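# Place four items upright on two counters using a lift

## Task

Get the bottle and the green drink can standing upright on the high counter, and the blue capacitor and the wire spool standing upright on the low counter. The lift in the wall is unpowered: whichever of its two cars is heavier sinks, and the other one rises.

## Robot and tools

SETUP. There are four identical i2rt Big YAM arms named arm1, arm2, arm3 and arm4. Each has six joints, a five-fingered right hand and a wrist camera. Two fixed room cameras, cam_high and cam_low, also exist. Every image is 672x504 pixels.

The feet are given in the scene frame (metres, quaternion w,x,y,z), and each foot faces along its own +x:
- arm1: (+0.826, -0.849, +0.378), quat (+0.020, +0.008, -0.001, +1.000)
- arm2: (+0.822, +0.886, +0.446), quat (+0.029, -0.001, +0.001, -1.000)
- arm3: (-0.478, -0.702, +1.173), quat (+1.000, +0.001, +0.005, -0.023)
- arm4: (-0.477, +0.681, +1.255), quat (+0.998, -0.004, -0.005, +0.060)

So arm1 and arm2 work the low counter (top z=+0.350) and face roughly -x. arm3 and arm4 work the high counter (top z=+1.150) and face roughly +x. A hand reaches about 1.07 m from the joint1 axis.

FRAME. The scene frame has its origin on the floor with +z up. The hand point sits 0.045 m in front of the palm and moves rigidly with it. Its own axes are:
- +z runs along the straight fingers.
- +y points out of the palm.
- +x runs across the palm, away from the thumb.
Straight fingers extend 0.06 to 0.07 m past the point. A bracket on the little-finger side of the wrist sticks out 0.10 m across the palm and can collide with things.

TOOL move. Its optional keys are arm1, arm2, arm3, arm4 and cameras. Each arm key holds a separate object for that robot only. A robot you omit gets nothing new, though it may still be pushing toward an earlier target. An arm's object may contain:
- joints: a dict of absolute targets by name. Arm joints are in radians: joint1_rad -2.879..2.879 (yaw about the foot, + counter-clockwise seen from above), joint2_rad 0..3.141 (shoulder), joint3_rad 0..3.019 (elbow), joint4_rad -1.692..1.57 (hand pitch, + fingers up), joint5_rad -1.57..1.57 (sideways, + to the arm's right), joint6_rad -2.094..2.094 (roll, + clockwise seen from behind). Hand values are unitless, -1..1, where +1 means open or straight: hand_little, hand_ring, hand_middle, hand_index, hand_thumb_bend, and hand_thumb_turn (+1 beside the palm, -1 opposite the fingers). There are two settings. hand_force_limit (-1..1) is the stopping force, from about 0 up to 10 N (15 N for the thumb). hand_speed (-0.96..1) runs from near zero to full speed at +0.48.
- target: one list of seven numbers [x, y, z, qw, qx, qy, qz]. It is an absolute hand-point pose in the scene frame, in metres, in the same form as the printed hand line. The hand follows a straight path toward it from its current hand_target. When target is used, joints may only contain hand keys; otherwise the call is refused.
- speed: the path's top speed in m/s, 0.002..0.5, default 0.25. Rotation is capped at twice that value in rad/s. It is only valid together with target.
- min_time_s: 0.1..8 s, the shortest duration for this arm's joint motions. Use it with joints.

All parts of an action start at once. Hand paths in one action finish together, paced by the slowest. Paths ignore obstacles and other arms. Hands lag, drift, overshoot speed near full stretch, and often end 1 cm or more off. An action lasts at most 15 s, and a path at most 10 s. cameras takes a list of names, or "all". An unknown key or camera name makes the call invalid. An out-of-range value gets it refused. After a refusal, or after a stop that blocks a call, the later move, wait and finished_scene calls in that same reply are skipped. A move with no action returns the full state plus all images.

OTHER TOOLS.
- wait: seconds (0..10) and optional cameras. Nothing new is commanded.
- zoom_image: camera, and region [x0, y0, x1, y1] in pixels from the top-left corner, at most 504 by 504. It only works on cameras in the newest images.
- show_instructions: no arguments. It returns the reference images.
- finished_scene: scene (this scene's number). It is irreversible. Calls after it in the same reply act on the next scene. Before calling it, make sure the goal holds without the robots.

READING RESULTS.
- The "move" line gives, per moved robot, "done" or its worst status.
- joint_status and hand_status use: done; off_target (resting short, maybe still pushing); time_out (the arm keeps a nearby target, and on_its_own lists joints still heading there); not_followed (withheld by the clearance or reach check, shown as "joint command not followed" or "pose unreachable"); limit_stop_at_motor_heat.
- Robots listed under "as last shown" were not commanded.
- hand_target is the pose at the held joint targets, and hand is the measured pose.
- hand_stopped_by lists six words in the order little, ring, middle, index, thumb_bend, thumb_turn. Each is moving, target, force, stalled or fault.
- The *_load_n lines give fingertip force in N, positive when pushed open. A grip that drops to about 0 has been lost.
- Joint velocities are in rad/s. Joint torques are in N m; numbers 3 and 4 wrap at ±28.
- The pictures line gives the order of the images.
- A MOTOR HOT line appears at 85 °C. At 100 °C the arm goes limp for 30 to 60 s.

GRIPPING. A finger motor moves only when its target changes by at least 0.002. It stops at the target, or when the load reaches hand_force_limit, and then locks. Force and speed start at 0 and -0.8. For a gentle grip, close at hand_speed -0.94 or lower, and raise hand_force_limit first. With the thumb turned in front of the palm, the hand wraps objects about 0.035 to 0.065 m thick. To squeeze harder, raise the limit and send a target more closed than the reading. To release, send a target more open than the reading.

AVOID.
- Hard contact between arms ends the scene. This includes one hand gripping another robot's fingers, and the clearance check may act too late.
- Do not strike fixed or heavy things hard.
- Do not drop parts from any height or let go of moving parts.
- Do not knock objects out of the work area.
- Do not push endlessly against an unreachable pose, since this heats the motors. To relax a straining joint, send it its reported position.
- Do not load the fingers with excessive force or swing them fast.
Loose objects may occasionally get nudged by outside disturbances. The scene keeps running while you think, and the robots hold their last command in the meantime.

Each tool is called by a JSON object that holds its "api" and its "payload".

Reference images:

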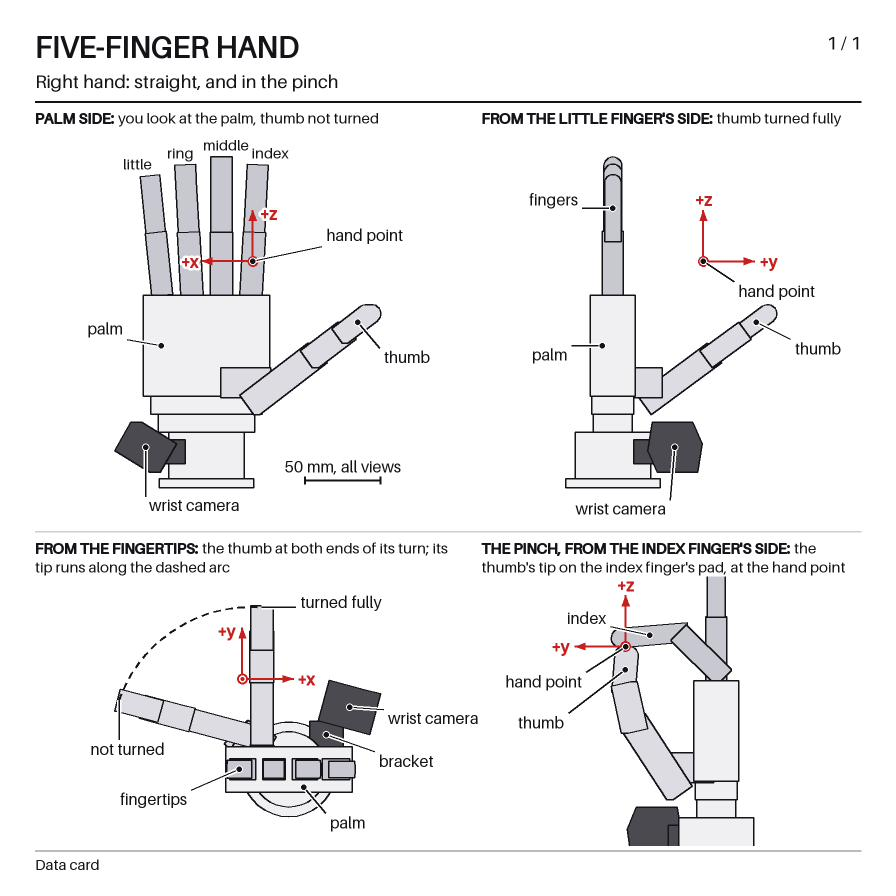

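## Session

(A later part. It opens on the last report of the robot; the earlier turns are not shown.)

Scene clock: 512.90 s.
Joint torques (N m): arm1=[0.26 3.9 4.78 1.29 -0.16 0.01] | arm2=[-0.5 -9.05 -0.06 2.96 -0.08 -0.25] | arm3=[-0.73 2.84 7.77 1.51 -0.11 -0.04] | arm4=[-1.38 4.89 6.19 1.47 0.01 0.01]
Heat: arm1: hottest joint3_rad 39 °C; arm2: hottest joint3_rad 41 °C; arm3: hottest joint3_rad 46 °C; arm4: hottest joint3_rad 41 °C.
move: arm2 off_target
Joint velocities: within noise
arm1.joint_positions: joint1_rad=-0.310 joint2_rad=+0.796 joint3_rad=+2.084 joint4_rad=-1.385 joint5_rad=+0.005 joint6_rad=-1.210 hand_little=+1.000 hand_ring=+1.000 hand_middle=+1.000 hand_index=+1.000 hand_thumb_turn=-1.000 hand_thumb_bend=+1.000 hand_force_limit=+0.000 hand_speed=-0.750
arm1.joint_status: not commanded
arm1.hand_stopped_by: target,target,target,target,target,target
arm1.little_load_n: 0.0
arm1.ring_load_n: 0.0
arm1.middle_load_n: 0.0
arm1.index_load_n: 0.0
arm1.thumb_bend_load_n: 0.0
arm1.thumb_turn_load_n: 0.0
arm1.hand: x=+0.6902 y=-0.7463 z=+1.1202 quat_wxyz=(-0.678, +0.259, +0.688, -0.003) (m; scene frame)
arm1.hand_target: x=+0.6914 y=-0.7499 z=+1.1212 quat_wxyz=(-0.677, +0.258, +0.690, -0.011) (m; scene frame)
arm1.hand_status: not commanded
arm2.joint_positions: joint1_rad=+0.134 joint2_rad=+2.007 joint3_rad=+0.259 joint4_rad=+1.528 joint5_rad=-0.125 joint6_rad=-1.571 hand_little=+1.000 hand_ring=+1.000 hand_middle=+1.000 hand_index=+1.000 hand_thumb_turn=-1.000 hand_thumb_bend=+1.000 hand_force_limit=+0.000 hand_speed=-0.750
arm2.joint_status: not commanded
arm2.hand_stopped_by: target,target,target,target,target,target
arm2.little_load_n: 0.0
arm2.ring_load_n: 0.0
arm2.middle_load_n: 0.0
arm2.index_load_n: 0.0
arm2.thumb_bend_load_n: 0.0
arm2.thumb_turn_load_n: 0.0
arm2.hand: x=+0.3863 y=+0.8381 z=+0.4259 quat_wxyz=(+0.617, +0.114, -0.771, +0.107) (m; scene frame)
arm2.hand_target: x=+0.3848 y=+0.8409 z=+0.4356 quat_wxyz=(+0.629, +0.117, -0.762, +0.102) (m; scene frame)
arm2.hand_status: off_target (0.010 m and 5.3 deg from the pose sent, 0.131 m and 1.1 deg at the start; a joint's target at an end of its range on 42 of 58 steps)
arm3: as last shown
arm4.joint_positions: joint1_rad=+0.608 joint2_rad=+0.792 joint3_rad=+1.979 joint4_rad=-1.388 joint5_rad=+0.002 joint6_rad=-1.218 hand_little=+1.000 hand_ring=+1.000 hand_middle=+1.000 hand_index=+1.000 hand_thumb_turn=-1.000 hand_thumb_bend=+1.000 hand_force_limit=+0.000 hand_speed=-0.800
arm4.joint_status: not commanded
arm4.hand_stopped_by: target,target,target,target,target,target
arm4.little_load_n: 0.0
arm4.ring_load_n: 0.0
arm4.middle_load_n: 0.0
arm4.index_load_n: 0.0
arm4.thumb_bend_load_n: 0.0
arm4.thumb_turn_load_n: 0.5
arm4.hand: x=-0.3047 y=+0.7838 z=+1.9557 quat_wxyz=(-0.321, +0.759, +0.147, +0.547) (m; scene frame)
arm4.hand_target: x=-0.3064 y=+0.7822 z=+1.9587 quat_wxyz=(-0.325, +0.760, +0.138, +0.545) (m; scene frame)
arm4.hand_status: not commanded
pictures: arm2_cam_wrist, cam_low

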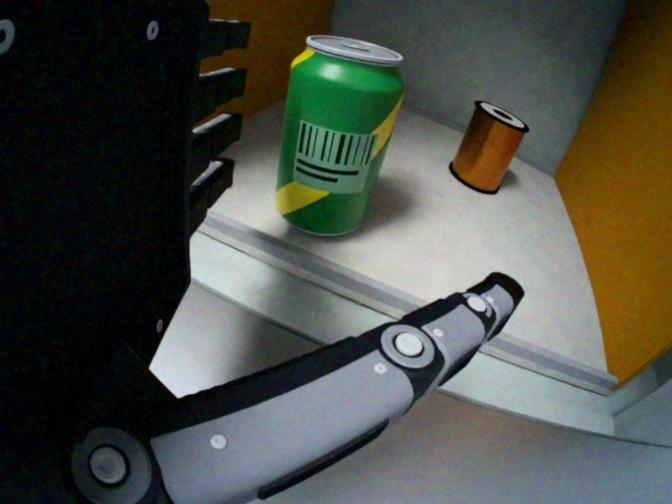

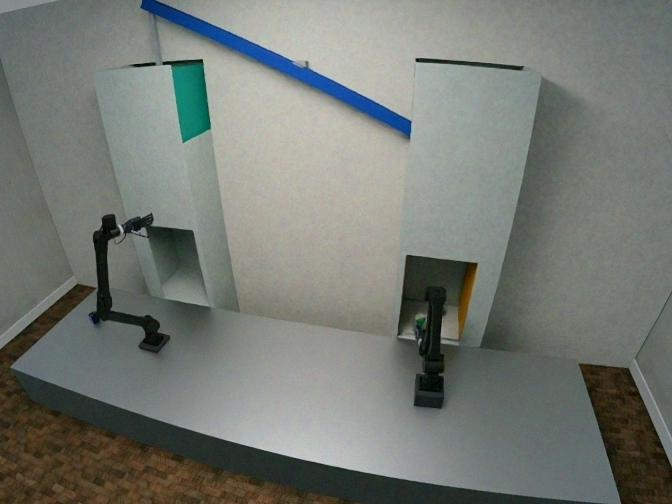

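{"api": "move", "payload": {"arm2": {"target": [0.46, 0.93, 0.50, -0.6504, -0.0985, 0.7483, -0.0856], "speed": 0.2}}}

{"api": "move", "payload": {"arm2": {"target": [0.40, 1.0, 0.48, -0.6504, -0.0985, 0.7483, -0.0856], "speed": 0.2}, "cameras": ["arm2_cam_wrist"]}}

Scene clock: 539.00 s.
Joint torques (N m): arm1=[0.26 3.78 4.78 1.32 -0.16 0] | arm2=[-0.56 -5.19 0.85 1.18 -0.09 -0.25] | arm3=[-0.73 2.84 7.77 1.52 -0.11 -0.04] | arm4=[-1.49 5.07 6.11 1.5 0.02 0.01]
Heat: arm1: hottest joint3_rad 38 °C; arm2: hottest joint3_rad 39 °C; arm3: hottest joint3_rad 46 °C; arm4: hottest joint3_rad 41 °C.
move: arm2 done
Joint velocities: within noise
arm1, arm3, arm4: as last shown
arm2.joint_positions: joint1_rad=-0.256 joint2_rad=+1.647 joint3_rad=+0.022 joint4_rad=+1.487 joint5_rad=-0.460 joint6_rad=-1.622 hand_little=+1.000 hand_ring=+1.000 hand_middle=+1.000 hand_index=+1.000 hand_thumb_turn=-1.000 hand_thumb_bend=+1.000 hand_force_limit=+0.000 hand_speed=-0.750
arm2.joint_status: not commanded
arm2.hand_stopped_by: target,target,target,target,target,target
arm2.little_load_n: 0.0
arm2.ring_load_n: 0.0
arm2.middle_load_n: 0.0
arm2.index_load_n: 0.0
arm2.thumb_bend_load_n: 0.0
arm2.thumb_turn_load_n: 0.0
arm2.hand: x=+0.4569 y=+0.9280 z=+0.5029 quat_wxyz=(+0.656, +0.096, -0.743, +0.090) (m; scene frame)
arm2.hand_target: x=+0.4598 y=+0.9297 z=+0.5001 quat_wxyz=(+0.651, +0.098, -0.748, +0.087) (m; scene frame)
arm2.hand_status: done (0.005 m and 1.1 deg from the pose sent, 0.139 m and 5.5 deg at the start; a joint's target at an end of its range on 20 of 53 steps)
arm3.ring_load_n: -0.5
arm3.index_load_n: -0.5
arm3.thumb_turn_load_n: 0.5
pictures: none

Scene clock: 540.20 s.
Joint torques (N m): arm1=[0.26 3.78 4.77 1.31 -0.16 0.01] | arm2=[-0.26 -5.77 2.69 1.05 -0.12 -0.26] | arm3=[-0.73 2.9 7.79 1.51 -0.11 -0.04] | arm4=[-1.32 5.01 6.17 1.47 -0.01 0.04]
Heat: arm1: hottest joint3_rad 38 °C; arm2: hottest joint3_rad 39 °C; arm3: hottest joint3_rad 46 °C; arm4: hottest joint3_rad 41 °C.
move: arm2 done
Joint velocities: within noise
arm1, arm3, arm4: as last shown
arm2.joint_positions: joint1_rad=-0.487 joint2_rad=+1.768 joint3_rad=+0.219 joint4_rad=+1.390 joint5_rad=-0.684 joint6_rad=-1.670 hand_little=+1.000 hand_ring=+1.000 hand_middle=+1.000 hand_index=+1.000 hand_thumb_turn=-1.000 hand_thumb_bend=+1.000 hand_force_limit=+0.000 hand_speed=-0.750
arm2.joint_status: not commanded
arm2.hand_stopped_by: target,target,target,target,target,target
arm2.little_load_n: 0.0
arm2.ring_load_n: 0.0
arm2.middle_load_n: 0.0
arm2.index_load_n: 0.0
arm2.thumb_bend_load_n: 0.0
arm2.thumb_turn_load_n: 0.5
arm2.hand: x=+0.4024 y=+0.9971 z=+0.4876 quat_wxyz=(+0.657, +0.097, -0.742, +0.086) (m; scene frame)
arm2.hand_target: x=+0.4003 y=+0.9999 z=+0.4801 quat_wxyz=(+0.651, +0.098, -0.748, +0.086) (m; scene frame)
arm2.hand_status: done (0.008 m and 1.0 deg from the pose sent, 0.095 m and 1.1 deg at the start)
arm3.ring_load_n: 0.0
arm3.index_load_n: 0.0
arm3.thumb_turn_load_n: 0.0
arm4.thumb_turn_load_n: 0.0
pictures: arm2_cam_wrist

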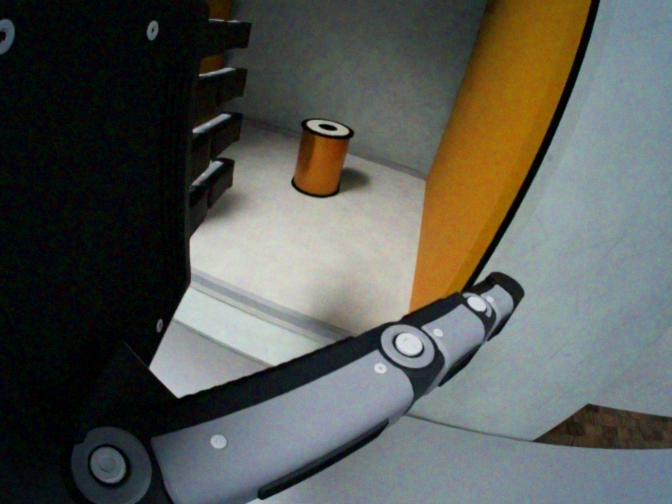

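{"api": "move", "payload": {"arm2": {"target": [0.23, 0.968, 0.43, -0.6504, -0.0985, 0.7483, -0.0856], "speed": 0.15}, "cameras": ["arm2_cam_wrist"]}}

Scene clock: 547.57 s.
Joint torques (N m): arm1=[0.26 3.84 4.78 1.31 -0.16 0.01] | arm2=[0.62 -10.17 4.07 1.28 0.24 0.03] | arm3=[-0.73 2.9 7.77 1.52 -0.11 -0.04] | arm4=[-1.14 5.25 6.16 1.42 0.02 0.02]
Heat: arm1: hottest joint3_rad 38 °C; arm2: hottest joint3_rad 39 °C; arm3: hottest joint3_rad 46 °C; arm4: hottest joint3_rad 41 °C.
move: arm2 off_target
Joint velocities: within noise
arm1, arm4: as last shown
arm2.joint_positions: joint1_rad=-0.243 joint2_rad=+2.053 joint3_rad=+0.653 joint4_rad=+1.266 joint5_rad=-0.442 joint6_rad=-1.653 hand_little=+1.000 hand_ring=+1.000 hand_middle=+1.000 hand_index=+1.000 hand_thumb_turn=-1.000 hand_thumb_bend=+1.000 hand_force_limit=+0.000 hand_speed=-0.750
arm2.joint_status: not commanded
arm2.hand_stopped_by: target,target,target,target,target,target
arm2.little_load_n: 0.0
arm2.ring_load_n: 0.0
arm2.middle_load_n: 0.0
arm2.index_load_n: 0.0
arm2.thumb_bend_load_n: 0.0
arm2.thumb_turn_load_n: 0.0
arm2.hand: x=+0.2345 y=+0.9696 z=+0.4430 quat_wxyz=(+0.659, +0.106, -0.741, +0.077) (m; scene frame)
arm2.hand_target: x=+0.2307 y=+0.9680 z=+0.4299 quat_wxyz=(+0.650, +0.099, -0.749, +0.085) (m; scene frame)
arm2.hand_status: off_target (0.014 m and 1.9 deg from the pose sent, 0.184 m and 1.0 deg at the start)
arm3.joint_positions: joint1_rad=+1.172 joint2_rad=+0.623 joint3_rad=+1.454 joint4_rad=-1.542 joint5_rad=-0.004 joint6_rad=-1.197 hand_little=+1.000 hand_ring=+1.000 hand_middle=+1.000 hand_index=+1.000 hand_thumb_turn=-1.000 hand_thumb_bend=+1.000 hand_force_limit=+0.000 hand_speed=-0.800
arm3.joint_status: not commanded
arm3.hand_stopped_by: target,target,target,target,target,target
arm3.little_load_n: 0.0
arm3.ring_load_n: 0.5
arm3.middle_load_n: 0.0
arm3.index_load_n: 0.0
arm3.thumb_bend_load_n: 0.0
arm3.thumb_turn_load_n: 0.0
arm3.hand: x=-0.3546 y=-0.5587 z=+1.6469 quat_wxyz=(-0.288, +0.847, +0.332, +0.300) (m; scene frame)
arm3.hand_target: x=-0.3549 y=-0.5594 z=+1.6557 quat_wxyz=(-0.295, +0.842, +0.330, +0.308) (m; scene frame)
arm3.hand_status: not commanded
arm4.thumb_turn_load_n: 0.5
pictures: arm2_cam_wrist

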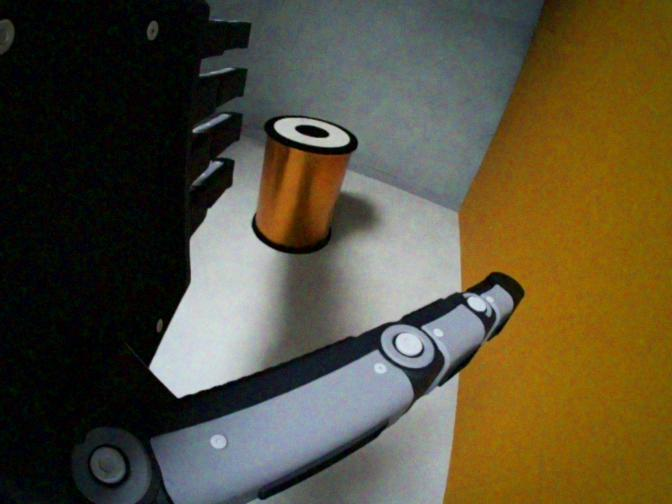

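{"api": "move", "payload": {"arm2": {"target": [0.158, 0.949, 0.392, -0.6504, -0.0985, 0.7483, -0.0856], "speed": 0.1}, "cameras": ["arm2_cam_wrist"]}}

Scene clock: 558.47 s.
Joint torques (N m): arm1=[0.32 3.84 4.78 1.31 -0.15 0.01] | arm2=[0.62 -12.34 5.18 1.21 0.24 0.05] | arm3=[-0.73 2.9 7.77 1.52 -0.11 -0.04] | arm4=[-1.38 4.84 6.19 1.54 -0.01 0.02]
Heat: arm1: hottest joint3_rad 38 °C; arm2: hottest joint3_rad 39 °C; arm3: hottest joint3_rad 46 °C; arm4: hottest joint3_rad 41 °C.
move: arm2 off_target
Joint velocities: within noise
arm1, arm3, arm4: as last shown
arm1.thumb_turn_load_n: 0.5
arm2.joint_positions: joint1_rad=-0.177 joint2_rad=+2.213 joint3_rad=+0.876 joint4_rad=+1.211 joint5_rad=-0.376 joint6_rad=-1.639 hand_little=+1.000 hand_ring=+1.000 hand_middle=+1.000 hand_index=+1.000 hand_thumb_turn=-1.000 hand_thumb_bend=+1.000 hand_force_limit=+0.000 hand_speed=-0.750
arm2.joint_status: not commanded
arm2.hand_stopped_by: target,target,target,target,target,target
arm2.little_load_n: 0.0
arm2.ring_load_n: 0.0
arm2.middle_load_n: 0.0
arm2.index_load_n: 0.0
arm2.thumb_bend_load_n: 0.5
arm2.thumb_turn_load_n: 0.0
arm2.hand: x=+0.1620 y=+0.9519 z=+0.4076 quat_wxyz=(+0.660, +0.105, -0.740, +0.078) (m; scene frame)
arm2.hand_target: x=+0.1587 y=+0.9490 z=+0.3926 quat_wxyz=(+0.651, +0.099, -0.748, +0.085) (m; scene frame)
arm2.hand_status: off_target (0.016 m and 1.9 deg from the pose sent, 0.094 m and 1.9 deg at the start)
arm3.ring_load_n: 0.0
arm3.thumb_turn_load_n: 0.5
pictures: arm2_cam_wrist

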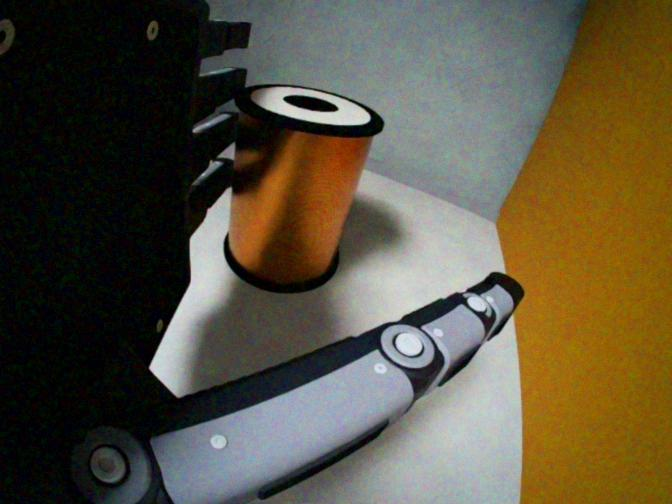

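{"api": "move", "payload": {"arm2": {"target": [0.123, 0.940, 0.390, -0.6504, -0.0985, 0.7483, -0.0856], "speed": 0.08}, "cameras": ["arm2_cam_wrist"]}}

Scene clock: 580.73 s.
Joint torques (N m): arm1=[0.21 3.84 4.77 1.32 -0.15 0.01] | arm2=[0.62 -13.45 5.86 1.33 0.25 0.04] | arm3=[-0.73 2.9 7.77 1.52 -0.11 -0.04] | arm4=[-1.38 5.19 6.19 1.43 0 0.03]
Heat: arm1: hottest joint3_rad 38 °C; arm2: hottest joint3_rad 39 °C; arm3: hottest joint3_rad 47 °C; arm4: hottest joint3_rad 41 °C.
move: arm2 off_target
Joint velocities: within noise
arm1, arm3, arm4: as last shown
arm1.thumb_turn_load_n: 0.0
arm2.joint_positions: joint1_rad=-0.151 joint2_rad=+2.243 joint3_rad=+0.974 joint4_rad=+1.140 joint5_rad=-0.350 joint6_rad=-1.634 hand_little=+1.000 hand_ring=+1.000 hand_middle=+1.000 hand_index=+1.000 hand_thumb_turn=-1.000 hand_thumb_bend=+1.000 hand_force_limit=+0.000 hand_speed=-0.750
arm2.joint_status: not commanded
arm2.hand_stopped_by: target,target,target,target,target,target
arm2.little_load_n: 0.0
arm2.ring_load_n: 0.0
arm2.middle_load_n: 0.0
arm2.index_load_n: 0.0
arm2.thumb_bend_load_n: 0.0
arm2.thumb_turn_load_n: 0.0
arm2.hand: x=+0.1280 y=+0.9427 z=+0.4051 quat_wxyz=(+0.659, +0.104, -0.741, +0.079) (m; scene frame)
arm2.hand_target: x=+0.1239 y=+0.9400 z=+0.3900 quat_wxyz=(+0.650, +0.098, -0.749, +0.086) (m; scene frame)
arm2.hand_status: off_target (0.016 m and 1.7 deg from the pose sent, 0.044 m and 1.9 deg at the start)
arm4.thumb_turn_load_n: 0.0
pictures: arm2_cam_wrist

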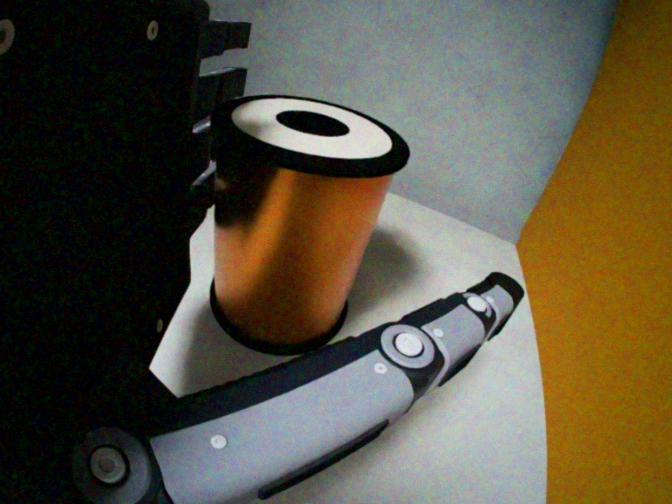

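{"api": "move", "payload": {"arm2": {"target": [0.097, 0.931, 0.389, -0.6504, -0.0985, 0.7483, -0.0856], "speed": 0.06}, "cameras": ["arm2_cam_wrist"]}}

{"api": "move", "payload": {"arm2": {"joints": {"hand_index": -1, "hand_middle": -1, "hand_thumb_bend": -1, "hand_speed": -0.85, "hand_force_limit": 0.0}}, "cameras": ["arm2_cam_wrist"]}}

Scene clock: 589.30 s.
Joint torques (N m): arm1=[0.32 3.9 4.79 1.31 -0.15 0.01] | arm2=[0.62 -13.8 6.35 1.44 0.26 0.05] | arm3=[-0.73 2.9 7.77 1.52 -0.11 -0.04] | arm4=[-1.49 4.84 6.11 1.43 -0.01 0.03]
Heat: arm1: hottest joint3_rad 38 °C; arm2: hottest joint3_rad 40 °C; arm3: hottest joint3_rad 47 °C; arm4: hottest joint3_rad 41 °C.
move: arm2 off_target
Joint velocities: within noise
arm1, arm3, arm4: as last shown
arm2.joint_positions: joint1_rad=-0.129 joint2_rad=+2.267 joint3_rad=+1.051 joint4_rad=+1.089 joint5_rad=-0.333 joint6_rad=-1.633 hand_little=+1.000 hand_ring=+1.000 hand_middle=+1.000 hand_index=+1.000 hand_thumb_turn=-1.000 hand_thumb_bend=+1.000 hand_force_limit=+0.000 hand_speed=-0.750
arm2.joint_status: not commanded
arm2.hand_stopped_by: target,target,target,target,target,target
arm2.little_load_n: 0.0
arm2.ring_load_n: 0.0
arm2.middle_load_n: 0.0
arm2.index_load_n: 0.0
arm2.thumb_bend_load_n: 0.0
arm2.thumb_turn_load_n: 0.0
arm2.hand: x=+0.1020 y=+0.9331 z=+0.4051 quat_wxyz=(+0.659, +0.106, -0.740, +0.080) (m; scene frame)
arm2.hand_target: x=+0.0978 y=+0.9302 z=+0.3893 quat_wxyz=(+0.650, +0.100, -0.748, +0.086) (m; scene frame)
arm2.hand_status: off_target (0.017 m and 1.8 deg from the pose sent, 0.037 m and 1.7 deg at the start)
arm4.thumb_turn_load_n: 0.5
pictures: arm2_cam_wrist

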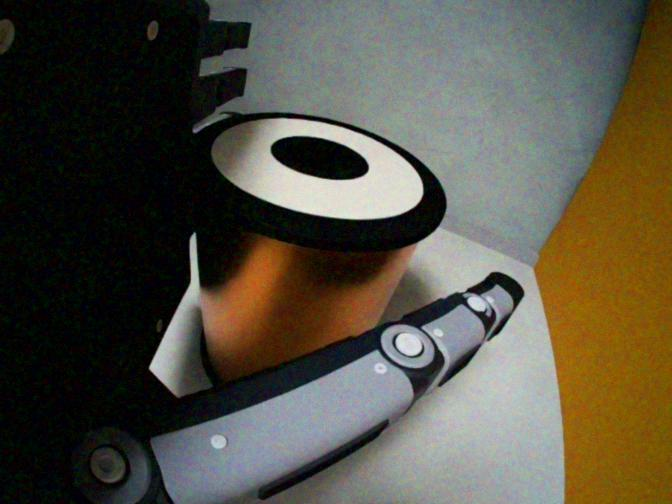

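Scene clock: 597.53 s.
Joint torques (N m): arm1=[0.32 3.84 4.78 1.29 -0.16 0.01] | arm2=[0.44 -13.8 6.35 1.36 0.26 0.04] | arm3=[-0.73 2.9 7.77 1.52 -0.11 -0.05] | arm4=[-1.55 5.01 6.15 1.42 0.01 0.03]
Heat: arm1: hottest joint3_rad 38 °C; arm2: hottest joint3_rad 40 °C; arm3: hottest joint3_rad 47 °C; arm4: hottest joint3_rad 41 °C.
move: arm2 off_target
Joint velocities: within noise
arm1, arm3, arm4: as last shown
arm1.thumb_turn_load_n: 0.5
arm2.joint_positions: joint1_rad=-0.128 joint2_rad=+2.268 joint3_rad=+1.051 joint4_rad=+1.089 joint5_rad=-0.336 joint6_rad=-1.637 hand_little=+1.000 hand_ring=+1.000 hand_middle=+0.030 hand_index=+0.113 hand_thumb_turn=-1.000 hand_thumb_bend=+0.549 hand_force_limit=+0.000 hand_speed=-0.850
arm2.joint_status: hand_middle off_target (ended at +0.030, target -1.000); hand_index off_target (ended at +0.113, target -1.000); hand_thumb_bend off_target (ended at +0.549, target -1.000); the others done
arm2.hand_stopped_by: target,target,force,force,force,target
arm2.little_load_n: 0.0
arm2.ring_load_n: 0.0
arm2.middle_load_n: 7.5
arm2.index_load_n: 4.0
arm2.thumb_bend_load_n: 11.5
arm2.thumb_turn_load_n: 1.0
arm2.hand: x=+0.1020 y=+0.9315 z=+0.4045 quat_wxyz=(+0.659, +0.110, -0.740, +0.080) (m; scene frame)
arm2.hand_target: x=+0.0977 y=+0.9298 z=+0.3896 quat_wxyz=(+0.650, +0.103, -0.748, +0.086) (m; scene frame)
arm2.hand_status: not commanded
arm3.thumb_turn_load_n: 0.0
pictures: arm2_cam_wrist

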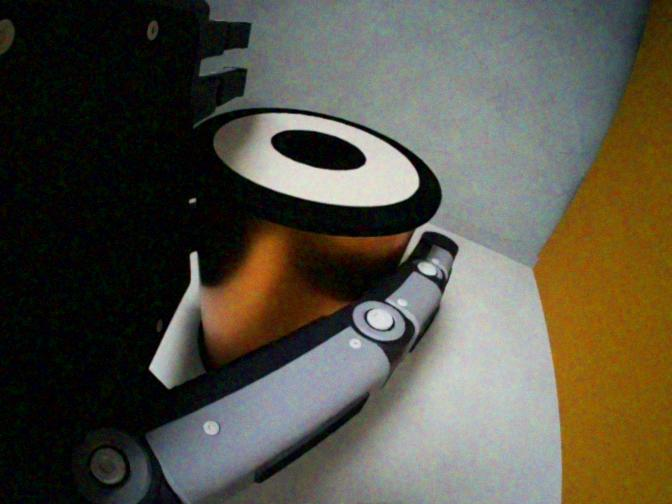

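{"api": "move", "payload": {"arm2": {"target": [0.120, 0.936, 0.440, -0.6504, -0.0985, 0.7483, -0.0856], "speed": 0.13}}}

{"api": "move", "payload": {"arm2": {"target": [0.44, 0.975, 0.475, -0.6504, -0.0985, 0.7483, -0.0856], "speed": 0.28}, "cameras": ["arm2_cam_wrist", "cam_low", "cam_high"]}}

Scene clock: 615.80 s.
Joint torques (N m): arm1=[0.26 3.84 4.75 1.31 -0.15 0.01] | arm2=[-0.67 -18.37 5.2 2.17 -0.03 -0.08] | arm3=[-0.73 2.84 7.77 1.52 -0.11 -0.04] | arm4=[-1.55 4.89 6.16 1.51 0 0.02]
Heat: arm1: hottest joint3_rad 38 °C; arm2: hottest joint3_rad 40 °C; arm3: hottest joint3_rad 47 °C; arm4: hottest joint3_rad 41 °C.
move: arm2 off_target
Joint velocities: within noise
arm1.joint_positions: joint1_rad=-0.310 joint2_rad=+0.796 joint3_rad=+2.084 joint4_rad=-1.385 joint5_rad=+0.005 joint6_rad=-1.210 hand_little=+1.000 hand_ring=+1.000 hand_middle=+1.000 hand_index=+1.000 hand_thumb_turn=-1.000 hand_thumb_bend=+1.000 hand_force_limit=+0.000 hand_speed=-0.750
arm1.joint_status: not commanded
arm1.hand_stopped_by: target,target,target,target,target,target
arm1.little_load_n: 0.0
arm1.ring_load_n: 0.0
arm1.middle_load_n: 0.0
arm1.index_load_n: 0.0
arm1.thumb_bend_load_n: 0.0
arm1.thumb_turn_load_n: 0.5
arm1.hand: x=+0.6902 y=-0.7463 z=+1.1202 quat_wxyz=(-0.678, +0.259, +0.688, -0.003) (m; scene frame)
arm1.hand_target: x=+0.6914 y=-0.7499 z=+1.1212 quat_wxyz=(-0.677, +0.258, +0.690, -0.011) (m; scene frame)
arm1.hand_status: not commanded
arm2.joint_positions: joint1_rad=-0.130 joint2_rad=+2.183 joint3_rad=+0.963 joint4_rad=+1.016 joint5_rad=-0.330 joint6_rad=-1.614 hand_little=+1.000 hand_ring=+1.000 hand_middle=+0.030 hand_index=+0.113 hand_thumb_turn=-1.000 hand_thumb_bend=+0.549 hand_force_limit=+0.000 hand_speed=-0.850
arm2.joint_status: not commanded
arm2.hand_stopped_by: target,target,force,force,force,target
arm2.little_load_n: 0.0
arm2.ring_load_n: 0.0
arm2.middle_load_n: 7.5
arm2.index_load_n: 4.5
arm2.thumb_bend_load_n: 11.5
arm2.thumb_turn_load_n: 3.0
arm2.hand: x=+0.1313 y=+0.9317 z=+0.4060 quat_wxyz=(+0.630, +0.093, -0.766, +0.090) (m; scene frame)
arm2.hand_target: x=+0.1207 y=+0.9369 z=+0.4392 quat_wxyz=(+0.650, +0.094, -0.749, +0.085) (m; scene frame)
arm2.hand_status: off_target (0.036 m and 3.2 deg from the pose sent, 0.040 m and 2.0 deg at the start)
arm3: as last shown
arm4.joint_positions: joint1_rad=+0.608 joint2_rad=+0.792 joint3_rad=+1.979 joint4_rad=-1.388 joint5_rad=+0.002 joint6_rad=-1.218 hand_little=+1.000 hand_ring=+1.000 hand_middle=+1.000 hand_index=+1.000 hand_thumb_turn=-1.000 hand_thumb_bend=+1.000 hand_force_limit=+0.000 hand_speed=-0.800
arm4.joint_status: not commanded
arm4.hand_stopped_by: target,target,target,target,target,target
arm4.little_load_n: 0.0
arm4.ring_load_n: 0.0
arm4.middle_load_n: 0.0
arm4.index_load_n: 0.0
arm4.thumb_bend_load_n: 0.0
arm4.thumb_turn_load_n: 0.5
arm4.hand: x=-0.3047 y=+0.7838 z=+1.9557 quat_wxyz=(-0.321, +0.759, +0.147, +0.547) (m; scene frame)
arm4.hand_target: x=-0.3064 y=+0.7822 z=+1.9587 quat_wxyz=(-0.325, +0.760, +0.138, +0.545) (m; scene frame)
arm4.hand_status: not commanded
pictures: none

Scene clock: 617.87 s.
Joint torques (N m): arm1=[0.26 3.9 4.78 1.29 -0.15 0.01] | arm2=[-0.5 -8.7 0.25 4.03 -0.32 -0.46] | arm3=[-0.73 2.9 7.79 1.52 -0.11 -0.04] | arm4=[-1.67 5.25 6.23 1.44 0 0.03]
Heat: arm1: hottest joint3_rad 38 °C; arm2: hottest joint3_rad 40 °C; arm3: hottest joint3_rad 47 °C; arm4: hottest joint3_rad 41 °C.
move: arm2 off_target
Joint velocities: within noise
arm1, arm3, arm4: as last shown
arm2.joint_positions: joint1_rad=-0.453 joint2_rad=+1.876 joint3_rad=+0.110 joint4_rad=+1.494 joint5_rad=-0.651 joint6_rad=-1.645 hand_little=+1.000 hand_ring=+1.000 hand_middle=+0.030 hand_index=+0.113 hand_thumb_turn=-1.000 hand_thumb_bend=+0.549 hand_force_limit=+0.000 hand_speed=-0.850
arm2.joint_status: not commanded
arm2.hand_stopped_by: target,target,force,force,force,target
arm2.little_load_n: 0.0
arm2.ring_load_n: 0.0
arm2.middle_load_n: 7.5
arm2.index_load_n: 4.0
arm2.thumb_bend_load_n: 11.5
arm2.thumb_turn_load_n: 2.5
arm2.hand: x=+0.4495 y=+0.9682 z=+0.4467 quat_wxyz=(+0.617, +0.070, -0.775, +0.113) (m; scene frame)
arm2.hand_target: x=+0.4404 y=+0.9744 z=+0.4745 quat_wxyz=(+0.649, +0.098, -0.749, +0.086) (m; scene frame)
arm2.hand_status: off_target (0.031 m and 6.7 deg from the pose sent, 0.319 m and 3.2 deg at the start; a joint's target at an end of its range on 21 of 62 steps)
arm4.middle_load_n: 0.5
arm4.thumb_turn_load_n: 0.0
pictures: arm2_cam_wrist, cam_high, cam_low

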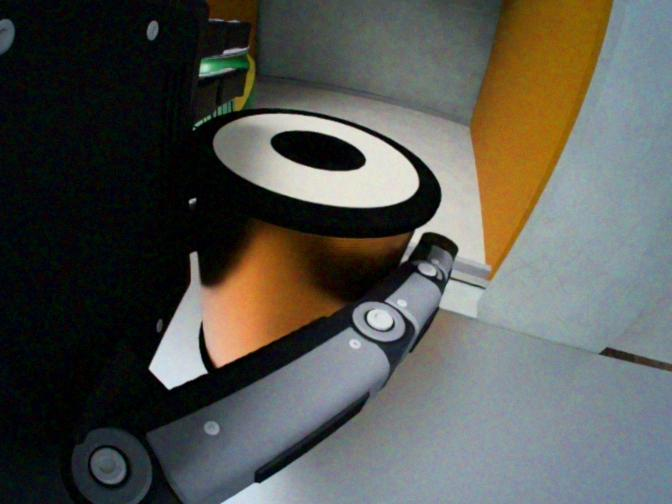

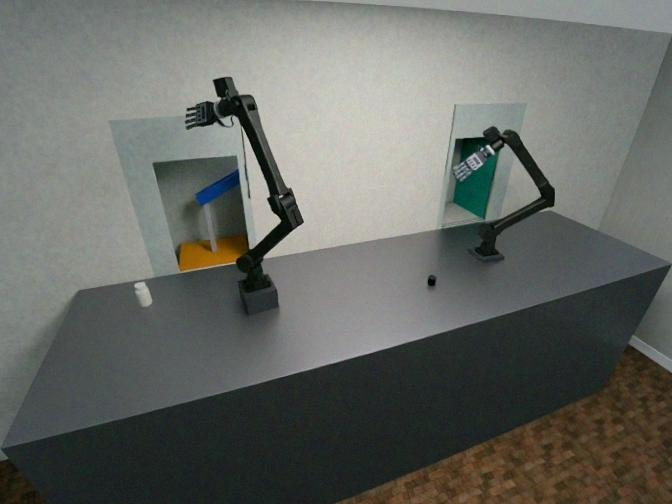

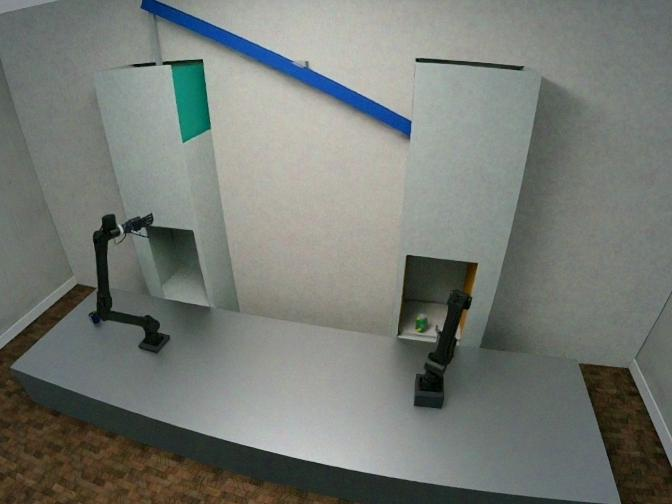

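{"api": "move", "payload": {"arm2": {"target": [0.47, 0.80, 0.52, -0.6405, -0.1633, 0.7369, -0.1419], "speed": 0.2}}}

{"api": "move", "payload": {"arm2": {"target": [0.50, 0.60, 0.50, -0.6257, -0.2269, 0.7199, -0.1973], "speed": 0.2}}}

{"api": "move", "payload": {"arm2": {"target": [0.49, 0.42, 0.46, -0.6061, -0.2888, 0.6973, -0.2510], "speed": 0.2}, "cameras": ["arm2_cam_wrist", "cam_low"]}}

Scene clock: 625.23 s.
Joint torques (N m): arm1=[0.26 3.9 4.78 1.29 -0.16 0.02] | arm2=[-0.21 -5.66 0.99 2.25 -0.22 -0.17] | arm3=[-0.73 2.84 7.77 1.52 -0.11 -0.04] | arm4=[-1.61 5.13 6.19 1.52 -0.02 0.02]
Heat: arm1: hottest joint3_rad 38 °C; arm2: hottest joint3_rad 39 °C; arm3: hottest joint3_rad 47 °C; arm4: hottest joint3_rad 42 °C.
move: arm2 not_followed
Joint velocities: within noise
arm1, arm3, arm4: as last shown
arm2.joint_positions: joint1_rad=-0.231 joint2_rad=+1.784 joint3_rad=+0.020 joint4_rad=+1.487 joint5_rad=-0.488 joint6_rad=-1.633 hand_little=+1.000 hand_ring=+1.000 hand_middle=+0.030 hand_index=+0.113 hand_thumb_turn=-1.000 hand_thumb_bend=+0.549 hand_force_limit=+0.000 hand_speed=-0.850
arm2.joint_status: not commanded
arm2.hand_stopped_by: target,target,force,force,force,target
arm2.little_load_n: 0.0
arm2.ring_load_n: 0.0
arm2.middle_load_n: 7.5
arm2.index_load_n: 4.5
arm2.thumb_bend_load_n: 11.5
arm2.thumb_turn_load_n: 2.5
arm2.on_its_own: joint1_rad is held at -0.235, not at its first target -0.461; joint4_rad is held at +1.494, not at its first target +1.553; joint5_rad is held at -0.494, not at its first target -0.658; joint6_rad is held at -1.638, not at its first target -1.679
arm2.hand: x=+0.4695 y=+0.9109 z=+0.4572 quat_wxyz=(+0.604, +0.103, -0.781, +0.122) (m; scene frame)
arm2.hand_target: x=+0.4628 y=+0.9125 z=+0.4628 quat_wxyz=(+0.613, +0.108, -0.774, +0.119) (m; scene frame)
arm2.hand_status: not_followed (0.127 m and 9.8 deg from the pose sent, 0.185 m and 12.3 deg at the start; pose on its path clipped on 19 of 44 steps; a joint's target at an end of its range on 36 of 44 steps)
arm4.middle_load_n: 0.0
pictures: none
pose unreachable (arm2 arm): on one or more control steps of this call this arm could not follow its commanded pose, so it was not sent that pose on those steps. On the call's last step it was still not sent that pose. It may still have moved: this result reports where it is.
cause: moving toward the commanded pose would bring two parts of the arm too close to each other.

Scene clock: 627.37 s.
Joint torques (N m): arm1=[0.26 3.96 4.77 1.28 -0.16 0.01] | arm2=[-0.56 -5.6 0.32 2.24 -0.15 -0.14] | arm3=[-0.73 2.9 7.77 1.52 -0.11 -0.04] | arm4=[-1.26 5.01 6.17 1.37 -0.02 0.02]
Heat: arm1: hottest joint3_rad 38 °C; arm2: hottest joint3_rad 39 °C; arm3: hottest joint3_rad 47 °C; arm4: hottest joint3_rad 42 °C.
move: arm2 not_followed
Joint velocities: within noise
arm1, arm4: as last shown
arm1.thumb_turn_load_n: 0.0
arm2.joint_positions: joint1_rad=-0.219 joint2_rad=+1.787 joint3_rad=+0.016 joint4_rad=+1.481 joint5_rad=-0.476 joint6_rad=-1.628 hand_little=+1.000 hand_ring=+1.000 hand_middle=+0.030 hand_index=+0.113 hand_thumb_turn=-1.000 hand_thumb_bend=+0.549 hand_force_limit=+0.000 hand_speed=-0.850
arm2.joint_status: not commanded
arm2.hand_stopped_by: target,target,force,force,force,target
arm2.little_load_n: 0.0
arm2.ring_load_n: 0.0
arm2.middle_load_n: 7.5
arm2.index_load_n: 4.0
arm2.thumb_bend_load_n: 11.5
arm2.thumb_turn_load_n: 2.5
arm2.on_its_own: joint1_rad is held at -0.226, not at its first target -0.461; joint3_rad is held at +0.020, not at its first target +0.113; joint4_rad is held at +1.488, not at its first target +1.553; joint5_rad is held at -0.480, not at its first target -0.658; joint6_rad is held at -1.631, not at its first target -1.679
arm2.hand: x=+0.4721 y=+0.9088 z=+0.4535 quat_wxyz=(+0.599, +0.100, -0.785, +0.124) (m; scene frame)
arm2.hand_target: x=+0.4693 y=+0.9112 z=+0.4571 quat_wxyz=(+0.604, +0.101, -0.781, +0.120) (m; scene frame)
arm2.hand_status: not_followed (0.314 m and 18.7 deg from the pose sent, 0.315 m and 18.2 deg at the start; pose on its path clipped on 37 of 53 steps; a joint's target at an end of its range on 43 of 53 steps)
arm3.joint_positions: joint1_rad=+1.172 joint2_rad=+0.623 joint3_rad=+1.454 joint4_rad=-1.542 joint5_rad=-0.004 joint6_rad=-1.197 hand_little=+1.000 hand_ring=+1.000 hand_middle=+1.000 hand_index=+1.000 hand_thumb_turn=-1.000 hand_thumb_bend=+1.000 hand_force_limit=+0.000 hand_speed=-0.800
arm3.joint_status: not commanded
arm3.hand_stopped_by: target,target,target,target,target,target
arm3.little_load_n: 0.0
arm3.ring_load_n: 0.0
arm3.middle_load_n: 0.0
arm3.index_load_n: 0.0
arm3.thumb_bend_load_n: 0.0
arm3.thumb_turn_load_n: 0.5
arm3.hand: x=-0.3546 y=-0.5587 z=+1.6469 quat_wxyz=(-0.288, +0.847, +0.332, +0.300) (m; scene frame)
arm3.hand_target: x=-0.3549 y=-0.5594 z=+1.6557 quat_wxyz=(-0.295, +0.842, +0.330, +0.308) (m; scene frame)
arm3.hand_status: not commanded
arm4.thumb_turn_load_n: 0.5
pictures: none
pose unreachable (arm2 arm): on one or more control steps of this call this arm could not follow its commanded pose, so it was not sent that pose on those steps. On the call's last step it was still not sent that pose. It may still have moved: this result reports where it is.
cause: moving toward the commanded pose would bring two parts of the arm too close to each other.

Scene clock: 630.40 s.
Joint torques (N m): arm1=[0.26 3.84 4.78 1.31 -0.15 0.01] | arm2=[0.15 -5.6 -0.01 2.24 0 -0.13] | arm3=[-0.73 2.84 7.77 1.52 -0.11 -0.04] | arm4=[-1.38 5.13 6.15 1.47 -0.01 0.03]
Heat: arm1: hottest joint3_rad 38 °C; arm2: hottest joint3_rad 39 °C; arm3: hottest joint3_rad 47 °C; arm4: hottest joint3_rad 42 °C.
move: arm2 not_followed
Joint velocities: within noise
arm1, arm3, arm4: as last shown
arm2.joint_positions: joint1_rad=-0.219 joint2_rad=+1.789 joint3_rad=+0.016 joint4_rad=+1.474 joint5_rad=-0.474 joint6_rad=-1.627 hand_little=+1.000 hand_ring=+1.000 hand_middle=+0.030 hand_index=+0.113 hand_thumb_turn=-1.000 hand_thumb_bend=+0.549 hand_force_limit=+0.000 hand_speed=-0.850
arm2.joint_status: not commanded
arm2.hand_stopped_by: target,target,force,force,force,target
arm2.little_load_n: 0.0
arm2.ring_load_n: 0.0
arm2.middle_load_n: 7.0
arm2.index_load_n: 4.0
arm2.thumb_bend_load_n: 11.5
arm2.thumb_turn_load_n: 2.5
arm2.on_its_own: joint1_rad is held at -0.219, not at its first target -0.461; joint3_rad is held at +0.017, not at its first target +0.113; joint4_rad is held at +1.481, not at its first target +1.553; joint5_rad is held at -0.476, not at its first target -0.658; joint6_rad is held at -1.628, not at its first target -1.679
arm2.hand: x=+0.4730 y=+0.9089 z=+0.4511 quat_wxyz=(+0.595, +0.098, -0.788, +0.124) (m; scene frame)
arm2.hand_target: x=+0.4720 y=+0.9091 z=+0.4537 quat_wxyz=(+0.599, +0.100, -0.785, +0.123) (m; scene frame)
arm2.hand_status: not_followed (0.489 m and 28.3 deg from the pose sent, 0.489 m and 28.0 deg at the start; pose on its path clipped on 62 of 78 steps; a joint's target at an end of its range on 61 of 78 steps)
arm3.middle_load_n: -0.5
arm3.thumb_turn_load_n: 0.0
pictures: arm2_cam_wrist, cam_low
pose unreachable (arm2 arm): on one or more control steps of this call this arm could not follow its commanded pose, so it was not sent that pose on those steps. On the call's last step it was still not sent that pose. It may still have moved: this result reports where it is.
cause: moving toward the commanded pose would bring two parts of the arm too close to each other.

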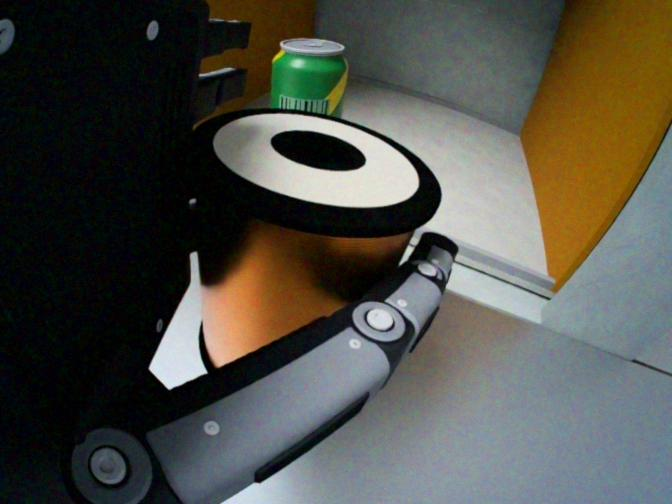

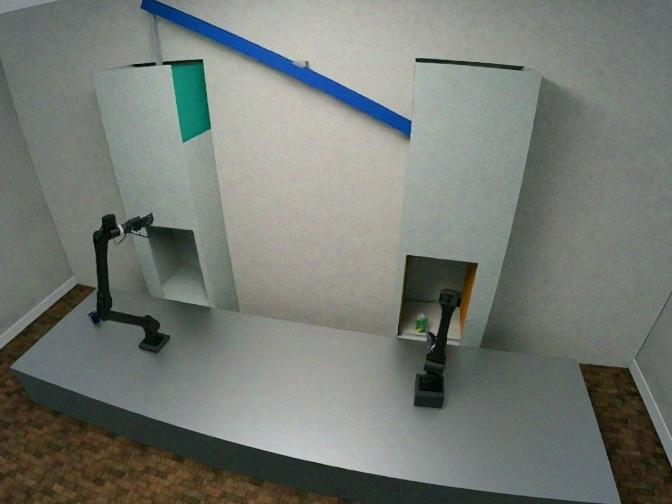

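{"api": "move", "payload": {"arm2": {"joints": {"joint1_rad": 0.3}, "min_time_s": 2.5}, "cameras": ["arm2_cam_wrist", "cam_low"]}}

Scene clock: 642.97 s.
Joint torques (N m): arm1=[0.32 3.84 4.78 1.29 -0.16 0.01] | arm2=[0.67 -5.6 0.01 2.24 -0.04 -0.13] | arm3=[-0.73 2.9 7.79 1.52 -0.11 -0.04] | arm4=[-1.26 4.78 6.17 1.43 0.01 0.02]
Heat: arm1: hottest joint3_rad 38 °C; arm2: hottest joint3_rad 38 °C; arm3: hottest joint3_rad 47 °C; arm4: hottest joint3_rad 42 °C.
move: arm2 done
Joint velocities: within noise
arm1, arm3, arm4: as last shown
arm2.joint_positions: joint1_rad=+0.293 joint2_rad=+1.789 joint3_rad=+0.016 joint4_rad=+1.474 joint5_rad=-0.474 joint6_rad=-1.625 hand_little=+1.000 hand_ring=+1.000 hand_middle=+0.030 hand_index=+0.113 hand_thumb_turn=-1.000 hand_thumb_bend=+0.549 hand_force_limit=+0.000 hand_speed=-0.850
arm2.joint_status: all done
arm2.hand_stopped_by: target,target,force,force,force,target
arm2.little_load_n: 0.0
arm2.ring_load_n: 0.0
arm2.middle_load_n: 7.5
arm2.index_load_n: 4.0
arm2.thumb_bend_load_n: 11.5
arm2.thumb_turn_load_n: 2.5
arm2.on_its_own: joint3_rad is held at +0.017, not at its first target +0.113; joint4_rad is held at +1.481, not at its first target +1.553; joint5_rad is held at -0.476, not at its first target -0.658; joint6_rad is held at -1.628, not at its first target -1.679
arm2.hand: x=+0.5065 y=+0.7346 z=+0.4507 quat_wxyz=(+0.544, +0.295, -0.738, +0.271) (m; scene frame)
arm2.hand_target: x=+0.5066 y=+0.7320 z=+0.4534 quat_wxyz=(+0.547, +0.299, -0.733, +0.273) (m; scene frame)
arm2.hand_status: not commanded
arm3.middle_load_n: 0.0
pictures: arm2_cam_wrist, cam_low

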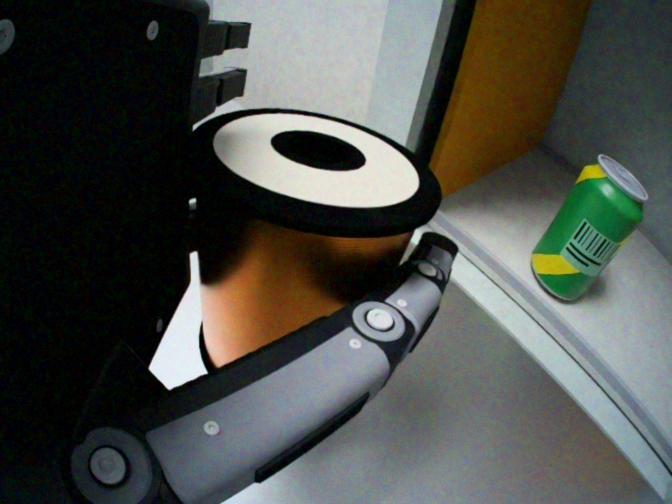

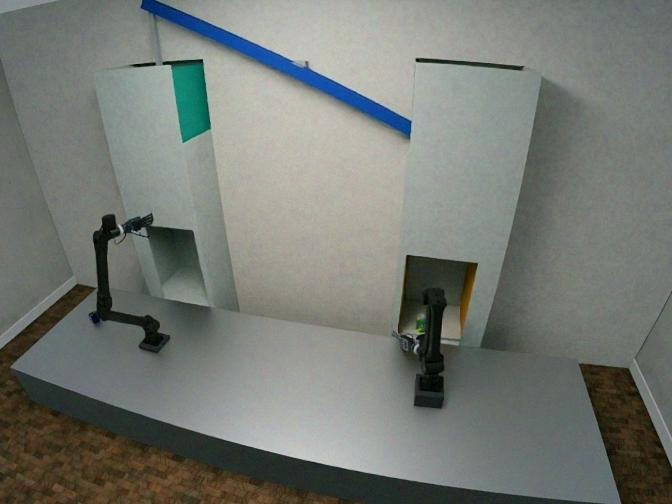

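{"api": "move", "payload": {"arm2": {"target": [0.475, 0.60, 0.47, -0.6061, -0.2888, 0.6973, -0.2510], "speed": 0.15}}}

{"api": "move", "payload": {"arm2": {"target": [0.48, 0.42, 0.45, -0.6061, -0.2888, 0.6973, -0.2510], "speed": 0.2}, "cameras": ["arm2_cam_wrist", "cam_low"]}}

Scene clock: 649.37 s.
Joint torques (N m): arm1=[0.26 3.84 4.79 1.31 -0.15 0] | arm2=[0.97 -8.23 3.08 2.36 0.36 -0.21] | arm3=[-0.73 2.84 7.77 1.51 -0.11 -0.04] | arm4=[-1.55 5.25 6.16 1.4 -0.03 0.03]
Heat: arm1: hottest joint3_rad 38 °C; arm2: hottest joint3_rad 38 °C; arm3: hottest joint3_rad 47 °C; arm4: hottest joint3_rad 42 °C.
move: arm2 off_target
Joint velocities: within noise
arm1, arm3, arm4: as last shown
arm1.thumb_turn_load_n: 0.5
arm2.joint_positions: joint1_rad=+0.788 joint2_rad=+1.868 joint3_rad=+0.243 joint4_rad=+1.447 joint5_rad=+0.050 joint6_rad=-1.551 hand_little=+1.000 hand_ring=+1.000 hand_middle=+0.030 hand_index=+0.113 hand_thumb_turn=-1.000 hand_thumb_bend=+0.549 hand_force_limit=+0.000 hand_speed=-0.850
arm2.joint_status: not commanded
arm2.hand_stopped_by: target,target,force,force,force,target
arm2.little_load_n: 0.0
arm2.ring_load_n: 0.0
arm2.middle_load_n: 7.0
arm2.index_load_n: 4.0
arm2.thumb_bend_load_n: 11.5
arm2.thumb_turn_load_n: 2.5
arm2.hand: x=+0.4835 y=+0.6085 z=+0.4593 quat_wxyz=(+0.591, +0.294, -0.709, +0.250) (m; scene frame)
arm2.hand_target: x=+0.4758 y=+0.5991 z=+0.4696 quat_wxyz=(+0.605, +0.292, -0.697, +0.253) (m; scene frame)
arm2.hand_status: off_target (0.016 m and 2.3 deg from the pose sent, 0.140 m and 8.8 deg at the start)
pictures: none

Scene clock: 651.10 s.
Joint torques (N m): arm1=[0.26 3.9 4.78 1.31 -0.16 0.01] | arm2=[0.26 -12.4 6.13 2.22 0.49 -0.15] | arm3=[-0.73 2.9 7.77 1.51 -0.11 -0.04] | arm4=[-1.49 5.3 6.12 1.43 0.01 0.04]
Heat: arm1: hottest joint3_rad 38 °C; arm2: hottest joint3_rad 38 °C; arm3: hottest joint3_rad 47 °C; arm4: hottest joint3_rad 42 °C.
move: arm2 off_target
Joint velocities: within noise
arm1, arm3, arm4: as last shown
arm1.thumb_turn_load_n: 0.0
arm2.joint_positions: joint1_rad=+1.096 joint2_rad=+2.018 joint3_rad=+0.644 joint4_rad=+1.175 joint5_rad=+0.357 joint6_rad=-1.513 hand_little=+1.000 hand_ring=+1.000 hand_middle=+0.030 hand_index=+0.113 hand_thumb_turn=-1.000 hand_thumb_bend=+0.549 hand_force_limit=+0.000 hand_speed=-0.850
arm2.joint_status: not commanded
arm2.hand_stopped_by: target,target,force,force,force,target
arm2.little_load_n: 0.0
arm2.ring_load_n: 0.0
arm2.middle_load_n: 7.5
arm2.index_load_n: 4.0
arm2.thumb_bend_load_n: 11.0
arm2.thumb_turn_load_n: 3.0
arm2.hand: x=+0.4887 y=+0.4364 z=+0.4338 quat_wxyz=(+0.591, +0.301, -0.708, +0.241) (m; scene frame)
arm2.hand_target: x=+0.4804 y=+0.4207 z=+0.4508 quat_wxyz=(+0.607, +0.289, -0.697, +0.251) (m; scene frame)
arm2.hand_status: off_target (0.025 m and 2.8 deg from the pose sent, 0.189 m and 2.3 deg at the start)
arm3.thumb_turn_load_n: 0.5
pictures: arm2_cam_wrist, cam_low

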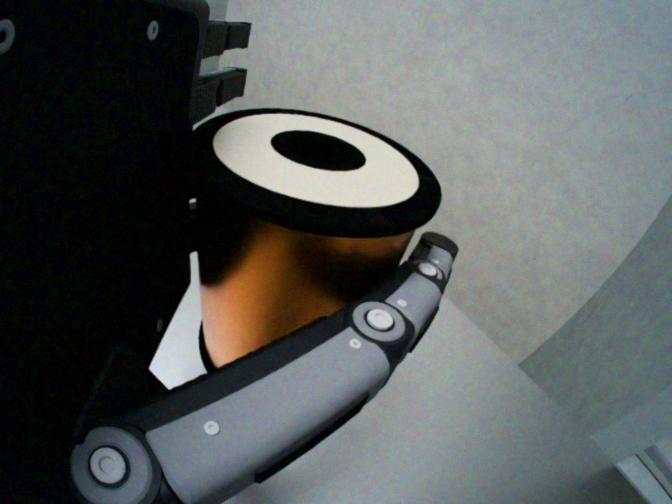

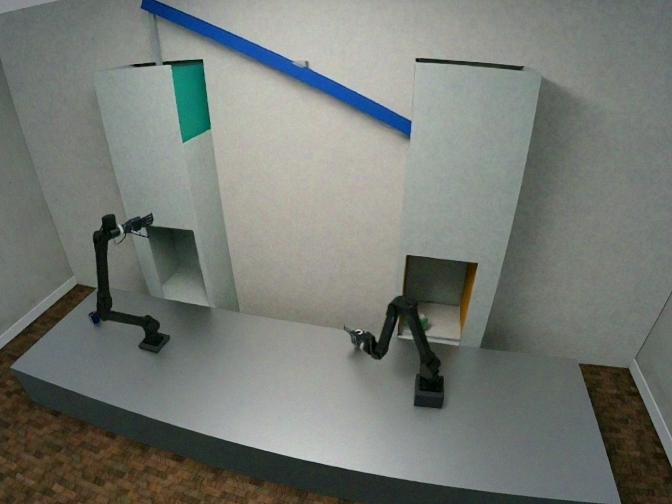

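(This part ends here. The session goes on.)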